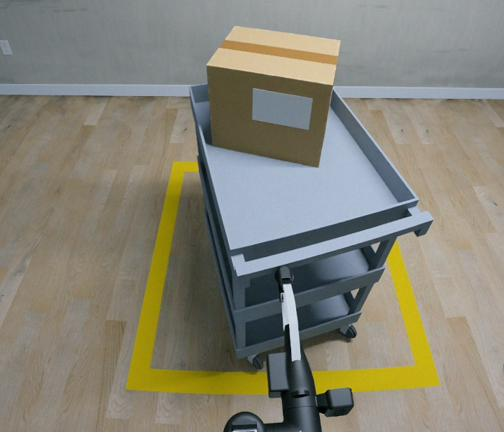

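Request:
move:
  blocking: false
  r2: {"base":{"translate_m":0.1},"pace":"slow"}
  cameras: []

Request:
wait:
  seconds: 4
  cameras: ["r2_head_camera"]

Request:
zoom_image:
  camera: "r2_head_camera"
  region: [0, 200, 420, 560]

Scene clock: 1927.20 s.
move: r2 moving
r1: as last shown
r1.lidar_m: 4.87 2.75 2.06 2.00 0.25 0.25 0.55 1.29 1.33 2.76 2.90 4.03
r1.servo_current: wrist_yaw_rad=59(59) wrist_pitch_rad=46(46) wrist_roll_rad=39(59) gripper_m=46(46)
r1.contact_limits: strafe_m 0.6
r1.wrist_depth_mm: 135 138 - 530 291 201 - / 109 138 - 535 296 192 - / 116 139 249 544 297 193 - / 135 153 - 554 300 194 - / 1983 - 1618 559 300 195 161 / 1182 1182 193 559 191 194 - / 854 759 759 153 282 175 -
r2.base_odometry: x=-2.905 y=-4.062 heading=-2.164
r2.turned_by_wheels: +0.000
r2.turned_by_imu: +0.001
r2.base_tilt: forward=-0.7 right=+0.1
r2.lidar_m: 0.44 2.32 2.77 1.99 1.02 4.06 0.64 0.62 0.92 2.04 2.16 0.52
r2.base_status: translate_m moving
r2.joint_positions: lift_m=+0.685 arm_m=+0.000 wrist_yaw_rad=-0.003 wrist_pitch_rad=+0.002 wrist_roll_rad=+1.569 gripper_m=-0.020
r2.joint_status: not commanded
r2.measured_speeds: translate_m=+0.049 strafe_m=-0.001 rotate_rad=+0.000 lift_m=+0.000 arm_m=+0.000 wrist_yaw_rad=+0.000 wrist_pitch_rad=+0.000 wrist_roll_rad=+0.000
r2.motor_effort: lift_m=+20(20) arm_m=+4(4) wheel_0=+8(9) wheel_1=+6(6) wheel_2=-11(13)
r2.servo_current: wrist_yaw_rad=33(65) wrist_pitch_rad=46(46) wrist_roll_rad=52(59) gripper_m=46(52)
r2.hand_pose: x=+0.4590 y=-0.0881 z=+0.8624 quat_wxyz=(+0.708, +0.706, +0.000, -0.002) (m; r2's base frame)
r2.wrist_depth_mm: - - - 334 343 1708 - / - - - 267 329 768 - / - - 564 314 315 904 - / - - 580 306 309 917 - / - - 609 242 301 - - / - - 185 202 181 - - / - - - - 285 - 298
pictures: none
No camera images: "cameras" was empty.

Scene clock: 1928.97 s.
earlier move: r2 done
r1.base_odometry: x=-1.605 y=+1.585 heading=+2.932
r1.turned_by_wheels: +0.000
r1.turned_by_imu: +0.000
r1.base_tilt: forward=-1.6 right=+1.3
r1.lidar_m: 4.85 2.72 2.06 2.01 0.25 0.25 0.54 1.30 1.35 2.75 2.89 4.00
r1.base_status: not commanded
r1.joint_positions: lift_m=+0.127 arm_m=+0.000 wrist_yaw_rad=+3.092 wrist_pitch_rad=+0.002 wrist_roll_rad=+0.000 gripper_m=+0.056
r1.joint_status: not commanded
r1.measured_speeds: all 0
r1.motor_effort: lift_m=+20(20) arm_m=+4(4) wheel_0=+0(1) wheel_1=+7(7) wheel_2=-1(1)
r1.servo_current: wrist_yaw_rad=52(72) wrist_pitch_rad=46(52) wrist_roll_rad=52(65) gripper_m=39(46)
r1.contact_limits: strafe_m 0.6
r1.hand_pose: x=-0.1128 y=+0.1016 z=+0.3046 quat_wxyz=(+0.025, -0.001, +0.000, +1.000) (m; r1's base frame)
r1.wrist_depth_mm: 136 138 - 530 291 200 - / 109 138 - 539 296 193 - / 116 139 251 549 297 193 - / 135 153 - 554 297 194 - / 1983 - 1708 554 301 194 161 / 1182 1160 194 559 191 193 - / 842 750 759 153 281 176 -
r2.base_odometry: x=-2.954 y=-4.134 heading=-2.164
r2.turned_by_wheels: +0.000
r2.turned_by_imu: +0.000
r2.base_tilt: forward=-0.7 right=+0.1
r2.lidar_m: 0.44 2.25 2.76 2.29 1.07 4.15 0.72 0.72 1.05 2.03 2.17 0.49
r2.base_status: done
r2.joint_positions: lift_m=+0.685 arm_m=+0.000 wrist_yaw_rad=-0.003 wrist_pitch_rad=+0.002 wrist_roll_rad=+1.569 gripper_m=-0.020
r2.joint_status: not commanded
r2.measured_speeds: all 0
r2.motor_effort: lift_m=+20(21) arm_m=+4(4) wheel_0=+4(12) wheel_1=+4(8) wheel_2=-6(14)
r2.servo_current: wrist_yaw_rad=33(65) wrist_pitch_rad=46(52) wrist_roll_rad=39(59) gripper_m=46(59)
r2.hand_pose: x=+0.4590 y=-0.0881 z=+0.8624 quat_wxyz=(+0.708, +0.706, +0.000, -0.002) (m; r2's base frame)
r2.wrist_depth_mm: - - - 273 338 1576 1182 / - - - 265 325 1661 - / - - 621 257 317 831 - / - - 554 306 307 - - / - - 574 242 298 - - / - - 185 199 172 - - / - - - - - - -
wait: 1.77 of 4 s (r2 has come to rest)
pictures: r2_head_camera
Images, in order (width x height): r2_head_camera 420x560.

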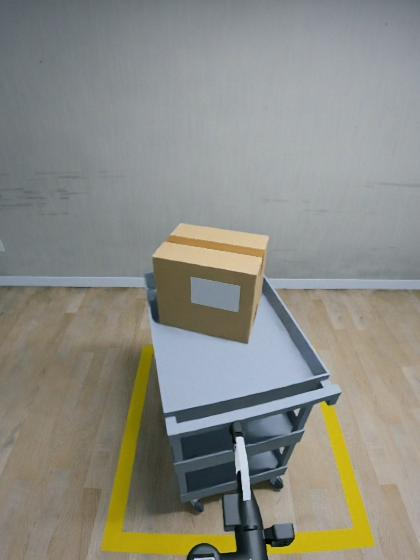

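Scaled by 1.200 from the camera's 420x560 image, which has a finer 1200x1600 frame.

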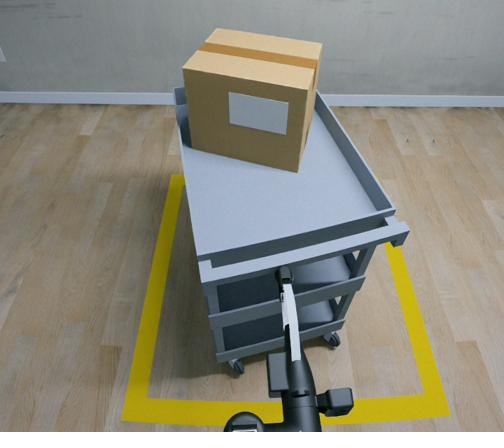

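Request:
move:
  blocking: false
  r2: {"base":{"translate_m":0.1},"pace":"slow"}
  cameras: []

Request:
wait:
  seconds: 4
  cameras: []

Request:
move:
  blocking: false
  r2: {"base":{"translate_m":-0.3},"pace":"slow"}
  cameras: []

Request:
wait:
  seconds: 6
  cameras: ["r2_head_camera"]

Request:
zoom_image:
  camera: "r2_head_camera"
  region: [0, 200, 420, 560]

Scene clock: 1942.93 s.
move: r2 moving
r1: as last shown
r1.lidar_m: 4.86 2.77 2.04 2.01 0.25 0.25 0.56 1.28 1.33 2.76 2.90 3.99
r1.servo_current: wrist_yaw_rad=65(65) wrist_pitch_rad=33(46) wrist_roll_rad=52(52) gripper_m=39(46)
r1.contact_limits: strafe_m 0.6
r1.wrist_depth_mm: 136 138 - 535 291 200 - / 109 138 - 539 294 193 - / 116 139 249 549 297 193 - / 135 153 - 554 298 194 - / 1983 - 1661 554 300 195 161 / 1160 1182 193 559 191 194 - / 831 750 750 153 279 176 -
r2.base_odometry: x=-2.960 y=-4.145 heading=-2.164
r2.turned_by_wheels: +0.000
r2.turned_by_imu: +0.000
r2.base_tilt: forward=-0.7 right=+0.1
r2.lidar_m: 0.43 2.20 2.78 2.32 1.09 4.18 0.71 0.72 1.08 2.05 2.18 0.50
r2.base_status: translate_m moving
r2.joint_positions: lift_m=+0.685 arm_m=+0.000 wrist_yaw_rad=-0.003 wrist_pitch_rad=+0.002 wrist_roll_rad=+1.569 gripper_m=-0.020
r2.joint_status: not commanded
r2.measured_speeds: translate_m=+0.049 strafe_m=-0.001 rotate_rad=+0.001 lift_m=+0.000 arm_m=+0.000 wrist_yaw_rad=+0.000 wrist_pitch_rad=+0.000 wrist_roll_rad=+0.000
r2.motor_effort: lift_m=+20(21) arm_m=+4(4) wheel_0=+7(9) wheel_1=+5(7) wheel_2=-11(13)
r2.servo_current: wrist_yaw_rad=46(59) wrist_pitch_rad=39(46) wrist_roll_rad=46(59) gripper_m=46(59)
r2.hand_pose: x=+0.4590 y=-0.0881 z=+0.8624 quat_wxyz=(+0.708, +0.706, +0.000, -0.002) (m; r2's base frame)
r2.wrist_depth_mm: - - - 332 340 1537 452 / - - - 264 325 1708 - / - - 640 256 315 820 - / - - 549 306 307 - - / - - 574 242 298 - - / - - 185 198 181 - - / - - - - - - -
pictures: none
No camera images: "cameras" was empty.

Scene clock: 1944.70 s.
earlier move: r2 done
r1.base_odometry: x=-1.605 y=+1.585 heading=+2.932
r1.turned_by_wheels: +0.000
r1.turned_by_imu: +0.000
r1.base_tilt: forward=-1.6 right=+1.3
r1.lidar_m: 4.86 2.76 2.04 2.01 0.25 0.25 0.54 1.26 1.35 2.77 2.87 3.99
r1.base_status: not commanded
r1.joint_positions: lift_m=+0.127 arm_m=+0.000 wrist_yaw_rad=+3.092 wrist_pitch_rad=+0.002 wrist_roll_rad=+0.000 gripper_m=+0.056
r1.joint_status: not commanded
r1.measured_speeds: all 0
r1.motor_effort: lift_m=+20(20) arm_m=+4(4) wheel_0=+0(1) wheel_1=+7(7) wheel_2=-1(1)
r1.servo_current: wrist_yaw_rad=46(72) wrist_pitch_rad=46(52) wrist_roll_rad=39(72) gripper_m=39(46)
r1.contact_limits: strafe_m 0.6
r1.hand_pose: x=-0.1128 y=+0.1016 z=+0.3046 quat_wxyz=(+0.025, -0.001, +0.000, +1.000) (m; r1's base frame)
r1.wrist_depth_mm: 136 138 - 535 293 200 - / 109 138 - 535 296 192 - / 116 139 249 544 297 193 - / 135 153 - 549 300 194 - / 1983 - 1756 554 301 194 161 / 1182 1205 193 564 191 195 - / 842 750 750 153 281 176 -
r2.base_odometry: x=-3.009 y=-4.217 heading=-2.163
r2.turned_by_wheels: +0.000
r2.turned_by_imu: +0.000
r2.base_tilt: forward=-0.7 right=+0.0
r2.lidar_m: 0.42 0.41 2.74 2.63 1.16 1.23 0.80 0.81 1.19 2.06 2.19 0.51
r2.base_status: done
r2.joint_positions: lift_m=+0.685 arm_m=+0.000 wrist_yaw_rad=-0.003 wrist_pitch_rad=+0.002 wrist_roll_rad=+1.569 gripper_m=-0.020
r2.joint_status: not commanded
r2.measured_speeds: all 0
r2.motor_effort: lift_m=+20(21) arm_m=+4(4) wheel_0=+3(10) wheel_1=+5(8) wheel_2=-6(13)
r2.servo_current: wrist_yaw_rad=39(59) wrist_pitch_rad=46(46) wrist_roll_rad=52(59) gripper_m=52(59)
r2.hand_pose: x=+0.4590 y=-0.0881 z=+0.8624 quat_wxyz=(+0.708, +0.706, +0.000, -0.002) (m; r2's base frame)
r2.wrist_depth_mm: - - - 272 340 345 342 / - - - 265 327 1576 488 / - - - 257 317 768 - / - - 609 306 306 - - / - - 544 243 298 - - / - - 186 200 171 - - / - - 621 - - - -
wait: 1.77 of 4 s (r2 has come to rest)
pictures: none
No camera images: "cameras" was empty.

Scene clock: 1945.20 s.
move: r2 moving
r1: as last shown
r1.lidar_m: 4.87 2.75 2.04 2.00 0.25 0.25 0.56 1.29 1.35 2.74 2.87 4.01
r1.motor_effort: lift_m=+20(20) arm_m=+4(4) wheel_0=+0(1) wheel_1=+7(8) wheel_2=-1(1)
r1.servo_current: wrist_yaw_rad=33(52) wrist_pitch_rad=39(46) wrist_roll_rad=33(78) gripper_m=46(46)
r1.contact_limits: strafe_m 0.6
r1.wrist_depth_mm: 135 138 - 539 291 201 - / 109 138 - 539 297 192 - / 116 139 249 544 298 193 - / 135 153 - 549 298 195 - / 1863 - 1756 549 300 194 161 / 1182 1182 193 559 190 195 - / 854 750 741 154 279 176 -
r2.base_odometry: x=-3.003 y=-4.207 heading=-2.164
r2.turned_by_wheels: +0.000
r2.turned_by_imu: +0.000
r2.base_tilt: forward=-0.6 right=+0.1
r2.lidar_m: 0.45 0.45 2.76 2.57 1.12 4.38 0.79 0.83 1.17 2.06 2.19 0.52
r2.base_status: translate_m moving
r2.joint_positions: lift_m=+0.685 arm_m=+0.000 wrist_yaw_rad=-0.003 wrist_pitch_rad=+0.002 wrist_roll_rad=+1.569 gripper_m=-0.020
r2.joint_status: not commanded
r2.measured_speeds: translate_m=-0.049 strafe_m=+0.000 rotate_rad=-0.001 lift_m=+0.000 arm_m=+0.000 wrist_yaw_rad=+0.000 wrist_pitch_rad=+0.000 wrist_roll_rad=+0.000
r2.motor_effort: lift_m=+20(20) arm_m=+4(4) wheel_0=-3(9) wheel_1=-6(6) wheel_2=+9(10)
r2.servo_current: wrist_yaw_rad=46(65) wrist_pitch_rad=39(46) wrist_roll_rad=39(59) gripper_m=46(52)
r2.hand_pose: x=+0.4590 y=-0.0881 z=+0.8624 quat_wxyz=(+0.708, +0.706, +0.000, -0.002) (m; r2's base frame)
r2.wrist_depth_mm: - - - 289 349 353 1078 / - - - 276 340 1576 477 / - - - 268 329 750 - / - - 615 319 317 917 - / - - 559 307 309 - - / - - 185 200 172 - - / - - 627 - - - -
pictures: none
No camera images: "cameras" was empty.

Scene clock: 1949.00 s.
earlier move: r2 done
r1.base_odometry: x=-1.605 y=+1.585 heading=+2.932
r1.turned_by_wheels: +0.000
r1.turned_by_imu: +0.000
r1.base_tilt: forward=-1.6 right=+1.3
r1.lidar_m: 4.87 2.73 2.07 1.97 0.25 0.25 0.56 1.29 1.34 2.78 2.90 4.02
r1.base_status: not commanded
r1.joint_positions: lift_m=+0.127 arm_m=+0.000 wrist_yaw_rad=+3.092 wrist_pitch_rad=+0.002 wrist_roll_rad=+0.000 gripper_m=+0.056
r1.joint_status: not commanded
r1.measured_speeds: all 0
r1.motor_effort: lift_m=+20(20) arm_m=+4(4) wheel_0=+0(1) wheel_1=+7(8) wheel_2=-1(1)
r1.servo_current: wrist_yaw_rad=65(65) wrist_pitch_rad=52(52) wrist_roll_rad=33(78) gripper_m=39(46)
r1.contact_limits: strafe_m 0.6
r1.hand_pose: x=-0.1128 y=+0.1016 z=+0.3046 quat_wxyz=(+0.025, -0.001, +0.000, +1.000) (m; r1's base frame)
r1.wrist_depth_mm: 136 138 - 539 293 200 - / 109 138 - 535 296 193 - / 116 139 249 544 298 193 - / 135 153 - 554 300 194 - / - - 1499 554 301 193 161 / 1182 1205 193 559 190 195 - / 842 759 750 153 281 176 -
r2.base_odometry: x=-2.842 y=-3.968 heading=-2.164
r2.turned_by_wheels: +0.000
r2.turned_by_imu: +0.000
r2.base_tilt: forward=-0.7 right=+0.1
r2.lidar_m: 0.70 2.44 2.77 1.65 0.96 4.07 0.58 0.50 0.73 2.03 2.15 0.81
r2.base_status: done
r2.joint_positions: lift_m=+0.685 arm_m=+0.000 wrist_yaw_rad=-0.003 wrist_pitch_rad=+0.002 wrist_roll_rad=+1.569 gripper_m=-0.020
r2.joint_status: not commanded
r2.measured_speeds: all 0
r2.motor_effort: lift_m=+20(21) arm_m=+4(4) wheel_0=-4(9) wheel_1=-5(8) wheel_2=+4(10)
r2.servo_current: wrist_yaw_rad=59(65) wrist_pitch_rad=39(52) wrist_roll_rad=52(59) gripper_m=52(59)
r2.hand_pose: x=+0.4590 y=-0.0881 z=+0.8624 quat_wxyz=(+0.708, +0.706, +0.000, -0.002) (m; r2's base frame)
r2.wrist_depth_mm: - - - - - 1756 1160 / - - - - - 1661 1138 / - - - 634 - 627 931 / - - - 609 - 603 - / - - 878 591 - 591 585 / - - 185 199 179 569 574 / - - - - - - 564
wait: 3.80 of 6 s (r2 has come to rest)
pictures: r2_head_camera
Images, in order (width x height): r2_head_camera 420x560.

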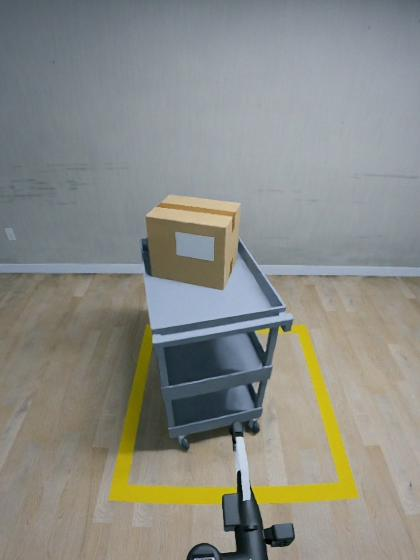

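Scaled by 1.200 from the camera's 420x560 image, which has a finer 1200x1600 frame.

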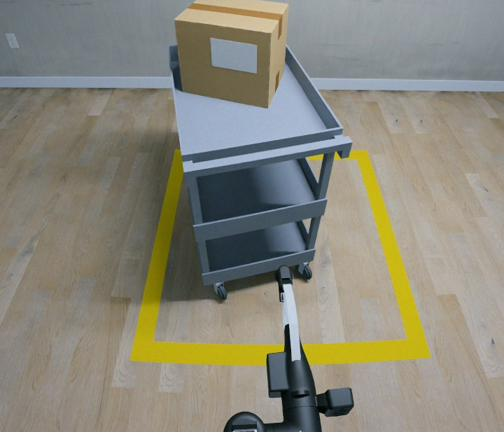

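Request:
move:
  blocking: false
  r2: {"base":{"strafe_m":0.7},"pace":"default"}
  cameras: []

Request:
wait:
  seconds: 4
  cameras: ["r2_head_camera"]

Request:
zoom_image:
  camera: "r2_head_camera"
  region: [210, 280, 420, 520]

Scene clock: 1961.40 s.
move: r2 moving
r1: as last shown
r1.lidar_m: 4.87 2.73 2.06 2.01 0.25 0.25 0.53 1.30 1.33 2.77 2.87 4.02
r1.motor_effort: lift_m=+20(20) arm_m=+4(4) wheel_0=+0(1) wheel_1=+7(7) wheel_2=-1(1)
r1.servo_current: wrist_yaw_rad=52(59) wrist_pitch_rad=39(52) wrist_roll_rad=52(59) gripper_m=46(46)
r1.contact_limits: strafe_m 0.6
r1.wrist_depth_mm: 136 138 - 469 293 201 - / 109 138 - 477 294 193 - / 116 139 249 544 297 193 - / 135 153 - 559 300 193 - / 1921 - 1499 564 301 194 160 / 1205 1205 193 559 191 195 - / 854 750 750 153 281 176 -
r2.base_odometry: x=-2.812 y=-3.989 heading=-2.164
r2.turned_by_wheels: +0.000
r2.turned_by_imu: +0.001
r2.base_tilt: forward=-0.7 right=+0.1
r2.lidar_m: 0.71 2.45 2.71 1.62 0.94 4.01 0.66 0.51 0.76 2.07 2.21 0.83
r2.base_status: strafe_m moving
r2.joint_positions: lift_m=+0.685 arm_m=+0.000 wrist_yaw_rad=-0.003 wrist_pitch_rad=+0.002 wrist_roll_rad=+1.569 gripper_m=-0.020
r2.joint_status: not commanded
r2.measured_speeds: translate_m=-0.001 strafe_m=+0.140 rotate_rad=+0.007 lift_m=+0.000 arm_m=+0.000 wrist_yaw_rad=+0.000 wrist_pitch_rad=+0.000 wrist_roll_rad=+0.000
r2.motor_effort: lift_m=+20(20) arm_m=+4(4) wheel_0=-9(12) wheel_1=+10(11) wheel_2=-1(3)
r2.servo_current: wrist_yaw_rad=52(52) wrist_pitch_rad=39(46) wrist_roll_rad=46(59) gripper_m=52(52)
r2.hand_pose: x=+0.4590 y=-0.0881 z=+0.8624 quat_wxyz=(+0.708, +0.706, +0.000, -0.002) (m; r2's base frame)
r2.wrist_depth_mm: - - - - - 1661 1182 / - - - - - 1499 1182 / - - - 615 - 621 931 / - - 976 603 - 597 - / - - 891 585 - 580 580 / - - 185 200 180 564 559 / - - - - - 1756 1118
pictures: none
No camera images: "cameras" was empty.

Scene clock: 1964.57 s.
earlier move: r2 done
r1.base_odometry: x=-1.605 y=+1.585 heading=+2.932
r1.turned_by_wheels: +0.000
r1.turned_by_imu: +0.000
r1.base_tilt: forward=-1.6 right=+1.2
r1.lidar_m: 4.86 2.75 2.05 2.01 0.25 0.25 0.57 1.27 1.34 2.78 2.85 3.98
r1.base_status: not commanded
r1.joint_positions: lift_m=+0.127 arm_m=+0.000 wrist_yaw_rad=+3.092 wrist_pitch_rad=+0.002 wrist_roll_rad=+0.000 gripper_m=+0.056
r1.joint_status: not commanded
r1.measured_speeds: all 0
r1.motor_effort: lift_m=+20(20) arm_m=+4(4) wheel_0=+0(1) wheel_1=+7(7) wheel_2=-1(1)
r1.servo_current: wrist_yaw_rad=52(65) wrist_pitch_rad=33(52) wrist_roll_rad=46(65) gripper_m=39(52)
r1.contact_limits: strafe_m 0.6
r1.hand_pose: x=-0.1128 y=+0.1016 z=+0.3046 quat_wxyz=(+0.025, -0.001, +0.000, +1.000) (m; r1's base frame)
r1.wrist_depth_mm: 136 138 - 525 293 201 - / 109 138 - 539 294 191 - / 116 139 249 544 297 193 - / 135 153 - 554 300 194 - / 1366 1618 - 554 301 195 161 / 1205 1229 193 559 191 194 - / 854 759 750 153 282 176 -
r2.base_odometry: x=-2.261 y=-4.360 heading=-2.164
r2.turned_by_wheels: +0.000
r2.turned_by_imu: +0.001
r2.base_tilt: forward=-0.6 right=+0.1
r2.lidar_m: 2.36 2.49 2.02 1.54 0.63 0.46 - 1.18 1.00 2.25 1.10 0.91
r2.base_status: done
r2.joint_positions: lift_m=+0.685 arm_m=+0.000 wrist_yaw_rad=-0.003 wrist_pitch_rad=+0.002 wrist_roll_rad=+1.569 gripper_m=-0.020
r2.joint_status: not commanded
r2.measured_speeds: all 0
r2.motor_effort: lift_m=+20(20) arm_m=+4(4) wheel_0=-1(13) wheel_1=+2(13) wheel_2=+0(3)
r2.servo_current: wrist_yaw_rad=39(59) wrist_pitch_rad=39(52) wrist_roll_rad=46(65) gripper_m=52(59)
r2.hand_pose: x=+0.4590 y=-0.0881 z=+0.8624 quat_wxyz=(+0.708, +0.706, +0.000, -0.002) (m; r2's base frame)
r2.wrist_depth_mm: - - - 878 - 1138 - / - - - - - 1756 1118 / - - - - - 1756 1182 / - - - - - 1756 1182 / - - - - - 1756 1205 / - - 185 200 181 1661 1205 / - - - - - 1808 1205
wait: 3.17 of 4 s (r2 has come to rest)
pictures: r2_head_camera
Images, in order (width x height): r2_head_camera 420x560.

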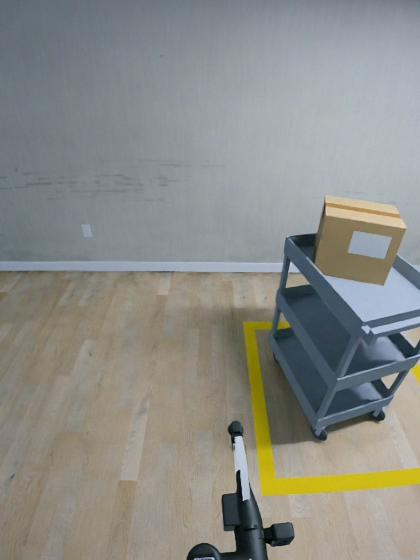

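Scaled by 2.100 from the camera's 420x560 image, which has a finer 1200x1600 frame.

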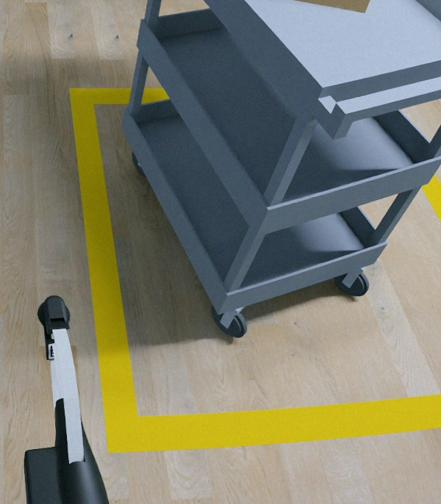

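Request:
move:
  blocking: false
  r1: {"base":{"translate_m":1.2},"pace":"slow"}
  r2: {"base":{"translate_m":0.3},"pace":"slow"}
  cameras: []

Request:
wait:
  seconds: 10
  cameras: []

Request:
wait:
  seconds: 10
  cameras: ["r1_head_left_camera","r2_head_right_camera","r2_head_left_camera"]

Scene clock: 1976.20 s.
move: r1 moving; r2 moving
r1.base_odometry: x=-1.618 y=+1.587 heading=+2.933
r1.turned_by_wheels: +0.000
r1.turned_by_imu: +0.000
r1.base_tilt: forward=-1.6 right=+1.3
r1.lidar_m: 4.86 2.74 2.05 2.00 0.25 0.25 0.54 1.30 1.39 2.77 2.88 4.03
r1.base_status: translate_m moving
r1.joint_positions: lift_m=+0.127 arm_m=+0.000 wrist_yaw_rad=+3.092 wrist_pitch_rad=+0.002 wrist_roll_rad=+0.000 gripper_m=+0.056
r1.joint_status: not commanded
r1.measured_speeds: translate_m=+0.049 strafe_m=+0.000 rotate_rad=+0.001 lift_m=+0.000 arm_m=+0.000 wrist_yaw_rad=+0.000 wrist_pitch_rad=+0.000 wrist_roll_rad=+0.000
r1.motor_effort: lift_m=+20(20) arm_m=+4(4) wheel_0=+3(6) wheel_1=+8(10) wheel_2=-6(6)
r1.servo_current: wrist_yaw_rad=39(59) wrist_pitch_rad=46(46) wrist_roll_rad=52(72) gripper_m=46(52)
r1.hand_pose: x=-0.1128 y=+0.1016 z=+0.3046 quat_wxyz=(+0.025, -0.001, +0.000, +1.000) (m; r1's base frame)
r1.wrist_depth_mm: 135 138 - 535 293 200 - / 109 138 - 539 296 193 - / 116 139 251 544 300 194 - / 135 153 - 554 300 194 - / 1397 1618 - 554 300 195 161 / 1205 1182 193 569 191 195 - / 842 759 759 153 281 176 -
r2.base_odometry: x=-2.268 y=-4.370 heading=-2.164
r2.turned_by_wheels: +0.000
r2.turned_by_imu: +0.001
r2.base_tilt: forward=-0.7 right=+0.1
r2.lidar_m: 2.33 2.47 2.04 1.57 0.66 0.48 - 1.15 1.00 2.36 1.08 0.91
r2.base_status: translate_m moving
r2.joint_positions: lift_m=+0.685 arm_m=+0.000 wrist_yaw_rad=-0.003 wrist_pitch_rad=+0.002 wrist_roll_rad=+1.569 gripper_m=-0.020
r2.joint_status: not commanded
r2.measured_speeds: translate_m=+0.048 strafe_m=+0.000 rotate_rad=-0.003 lift_m=+0.000 arm_m=+0.000 wrist_yaw_rad=+0.000 wrist_pitch_rad=+0.000 wrist_roll_rad=+0.000
r2.motor_effort: lift_m=+20(20) arm_m=+4(4) wheel_0=+5(9) wheel_1=+5(7) wheel_2=-9(10)
r2.servo_current: wrist_yaw_rad=52(52) wrist_pitch_rad=39(46) wrist_roll_rad=39(46) gripper_m=46(52)
r2.hand_pose: x=+0.4590 y=-0.0881 z=+0.8624 quat_wxyz=(+0.708, +0.706, +0.000, -0.002) (m; r2's base frame)
r2.wrist_depth_mm: - - - 904 - 1576 - / - - - - - 1708 1138 / - - - - - 1708 1182 / - - - - - 1756 1229 / - - - - - 1756 1205 / - - 185 200 181 1618 1205 / - - - - - 1708 1205
pictures: none
No camera images: "cameras" was empty.

Scene clock: 1979.97 s.
earlier move: r1 moving; r2 done
r1.base_odometry: x=-1.974 y=+1.663 heading=+2.933
r1.turned_by_wheels: +0.000
r1.turned_by_imu: +0.005
r1.base_tilt: forward=-1.6 right=+1.3
r1.lidar_m: 4.49 2.71 2.03 1.94 1.79 1.35 0.33 0.34 1.92 2.78 2.90 4.03
r1.base_status: translate_m moving
r1.joint_positions: lift_m=+0.127 arm_m=+0.000 wrist_yaw_rad=+3.092 wrist_pitch_rad=+0.002 wrist_roll_rad=+0.000 gripper_m=+0.056
r1.joint_status: not commanded
r1.measured_speeds: translate_m=+0.099 strafe_m=+0.001 rotate_rad=-0.001 lift_m=+0.000 arm_m=+0.000 wrist_yaw_rad=+0.000 wrist_pitch_rad=+0.000 wrist_roll_rad=+0.000
r1.motor_effort: lift_m=+20(20) arm_m=+4(4) wheel_0=+4(7) wheel_1=+4(11) wheel_2=-3(7)
r1.servo_current: wrist_yaw_rad=46(65) wrist_pitch_rad=39(52) wrist_roll_rad=52(72) gripper_m=46(52)
r1.hand_pose: x=-0.1128 y=+0.1016 z=+0.3046 quat_wxyz=(+0.025, -0.001, +0.000, +1.000) (m; r1's base frame)
r1.wrist_depth_mm: 136 138 - - - - - / 109 138 - - - - - / 116 139 215 - - - - / 134 152 242 - - - - / 421 508 - 1397 - - - / 1008 480 190 1182 187 1160 1138 / 750 436 715 798 788 768 820
r2.base_odometry: x=-2.429 y=-4.608 heading=-2.164
r2.turned_by_wheels: +0.000
r2.turned_by_imu: +0.001
r2.base_tilt: forward=-0.7 right=+0.1
r2.lidar_m: 2.04 2.18 2.04 1.96 1.03 0.77 0.78 1.18 1.18 2.74 0.70 0.77
r2.base_status: done
r2.joint_positions: lift_m=+0.685 arm_m=+0.000 wrist_yaw_rad=-0.003 wrist_pitch_rad=+0.002 wrist_roll_rad=+1.569 gripper_m=-0.020
r2.joint_status: not commanded
r2.measured_speeds: all 0
r2.motor_effort: lift_m=+20(20) arm_m=+4(5) wheel_0=+3(9) wheel_1=+4(7) wheel_2=-6(11)
r2.servo_current: wrist_yaw_rad=39(72) wrist_pitch_rad=33(52) wrist_roll_rad=59(65) gripper_m=46(59)
r2.hand_pose: x=+0.4590 y=-0.0882 z=+0.8624 quat_wxyz=(+0.708, +0.706, +0.000, -0.002) (m; r2's base frame)
r2.wrist_depth_mm: - - - - - - 1160 / - - - - - 1708 1255 / - - - - - 1708 1205 / - - - - - 1708 1205 / - - - - - 1756 1229 / - - 182 199 172 1661 1182 / - - - - - - 1205
wait: 3.77 of 10 s (r2 has come to rest)
pictures: none
No camera images: "cameras" was empty.

Scene clock: 1988.97 s.
earlier move: r1 done
r1.base_odometry: x=-2.779 y=+1.833 heading=+2.933
r1.turned_by_wheels: +0.000
r1.turned_by_imu: -0.001
r1.base_tilt: forward=-1.6 right=+1.3
r1.lidar_m: 3.66 2.71 1.99 1.93 2.02 2.19 2.09 2.23 2.90 2.80 2.91 3.80
r1.base_status: done
r1.joint_positions: lift_m=+0.127 arm_m=+0.000 wrist_yaw_rad=+3.092 wrist_pitch_rad=+0.002 wrist_roll_rad=+0.000 gripper_m=+0.056
r1.joint_status: not commanded
r1.measured_speeds: all 0
r1.motor_effort: lift_m=+20(20) arm_m=+4(4) wheel_0=+2(8) wheel_1=+4(11) wheel_2=-2(7)
r1.servo_current: wrist_yaw_rad=52(72) wrist_pitch_rad=39(52) wrist_roll_rad=46(72) gripper_m=39(52)
r1.hand_pose: x=-0.1128 y=+0.1016 z=+0.3046 quat_wxyz=(+0.025, -0.001, +0.000, +1.000) (m; r1's base frame)
r1.wrist_depth_mm: 136 138 - - - - - / 109 138 - - - - - / 116 139 287 - - - - / 135 152 - - - - - / 1983 - - - - - - / 1182 1205 193 1205 188 1138 1138 / 854 750 750 798 788 788 809
r2.base_odometry: x=-2.429 y=-4.608 heading=-2.164
r2.turned_by_wheels: +0.000
r2.turned_by_imu: +0.001
r2.base_tilt: forward=-0.7 right=+0.1
r2.lidar_m: 2.05 2.17 2.02 1.96 1.03 0.79 0.78 0.89 1.16 2.75 0.72 0.75
r2.base_status: done
r2.joint_positions: lift_m=+0.685 arm_m=+0.000 wrist_yaw_rad=-0.003 wrist_pitch_rad=+0.002 wrist_roll_rad=+1.569 gripper_m=-0.020
r2.joint_status: not commanded
r2.measured_speeds: all 0
r2.motor_effort: lift_m=+20(21) arm_m=+4(5) wheel_0=+4(9) wheel_1=+4(7) wheel_2=-6(11)
r2.servo_current: wrist_yaw_rad=46(72) wrist_pitch_rad=39(52) wrist_roll_rad=39(65) gripper_m=52(59)
r2.hand_pose: x=+0.4590 y=-0.0881 z=+0.8624 quat_wxyz=(+0.708, +0.706, +0.000, -0.002) (m; r2's base frame)
r2.wrist_depth_mm: - - - - - - 1160 / - - - - - 1708 1255 / - - - - - 1756 1182 / - - - - - 1661 1205 / - - - - - 1708 1205 / - - 181 198 171 1618 1205 / - - - - - - 1182
wait: 9.00 of 10 s (r1 has come to rest)
pictures: r1_head_left_camera, r2_head_left_camera, r2_head_right_camera
Images, in order (width x height): r1_head_left_camera 420x672, r2_head_left_camera 420x672, r2_head_right_camera 420x672.

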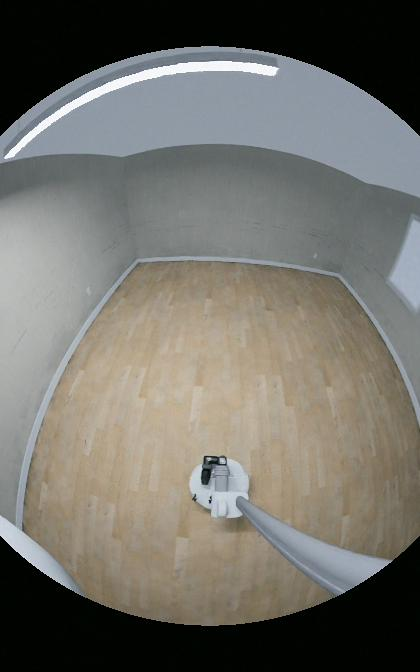

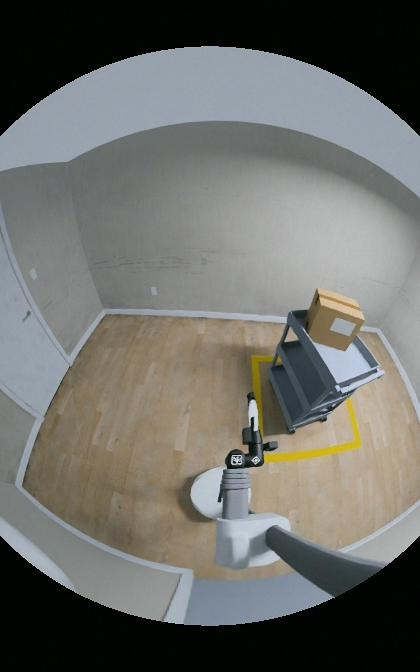

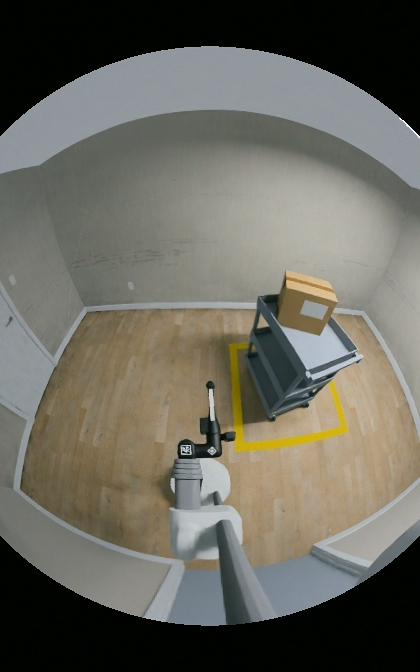

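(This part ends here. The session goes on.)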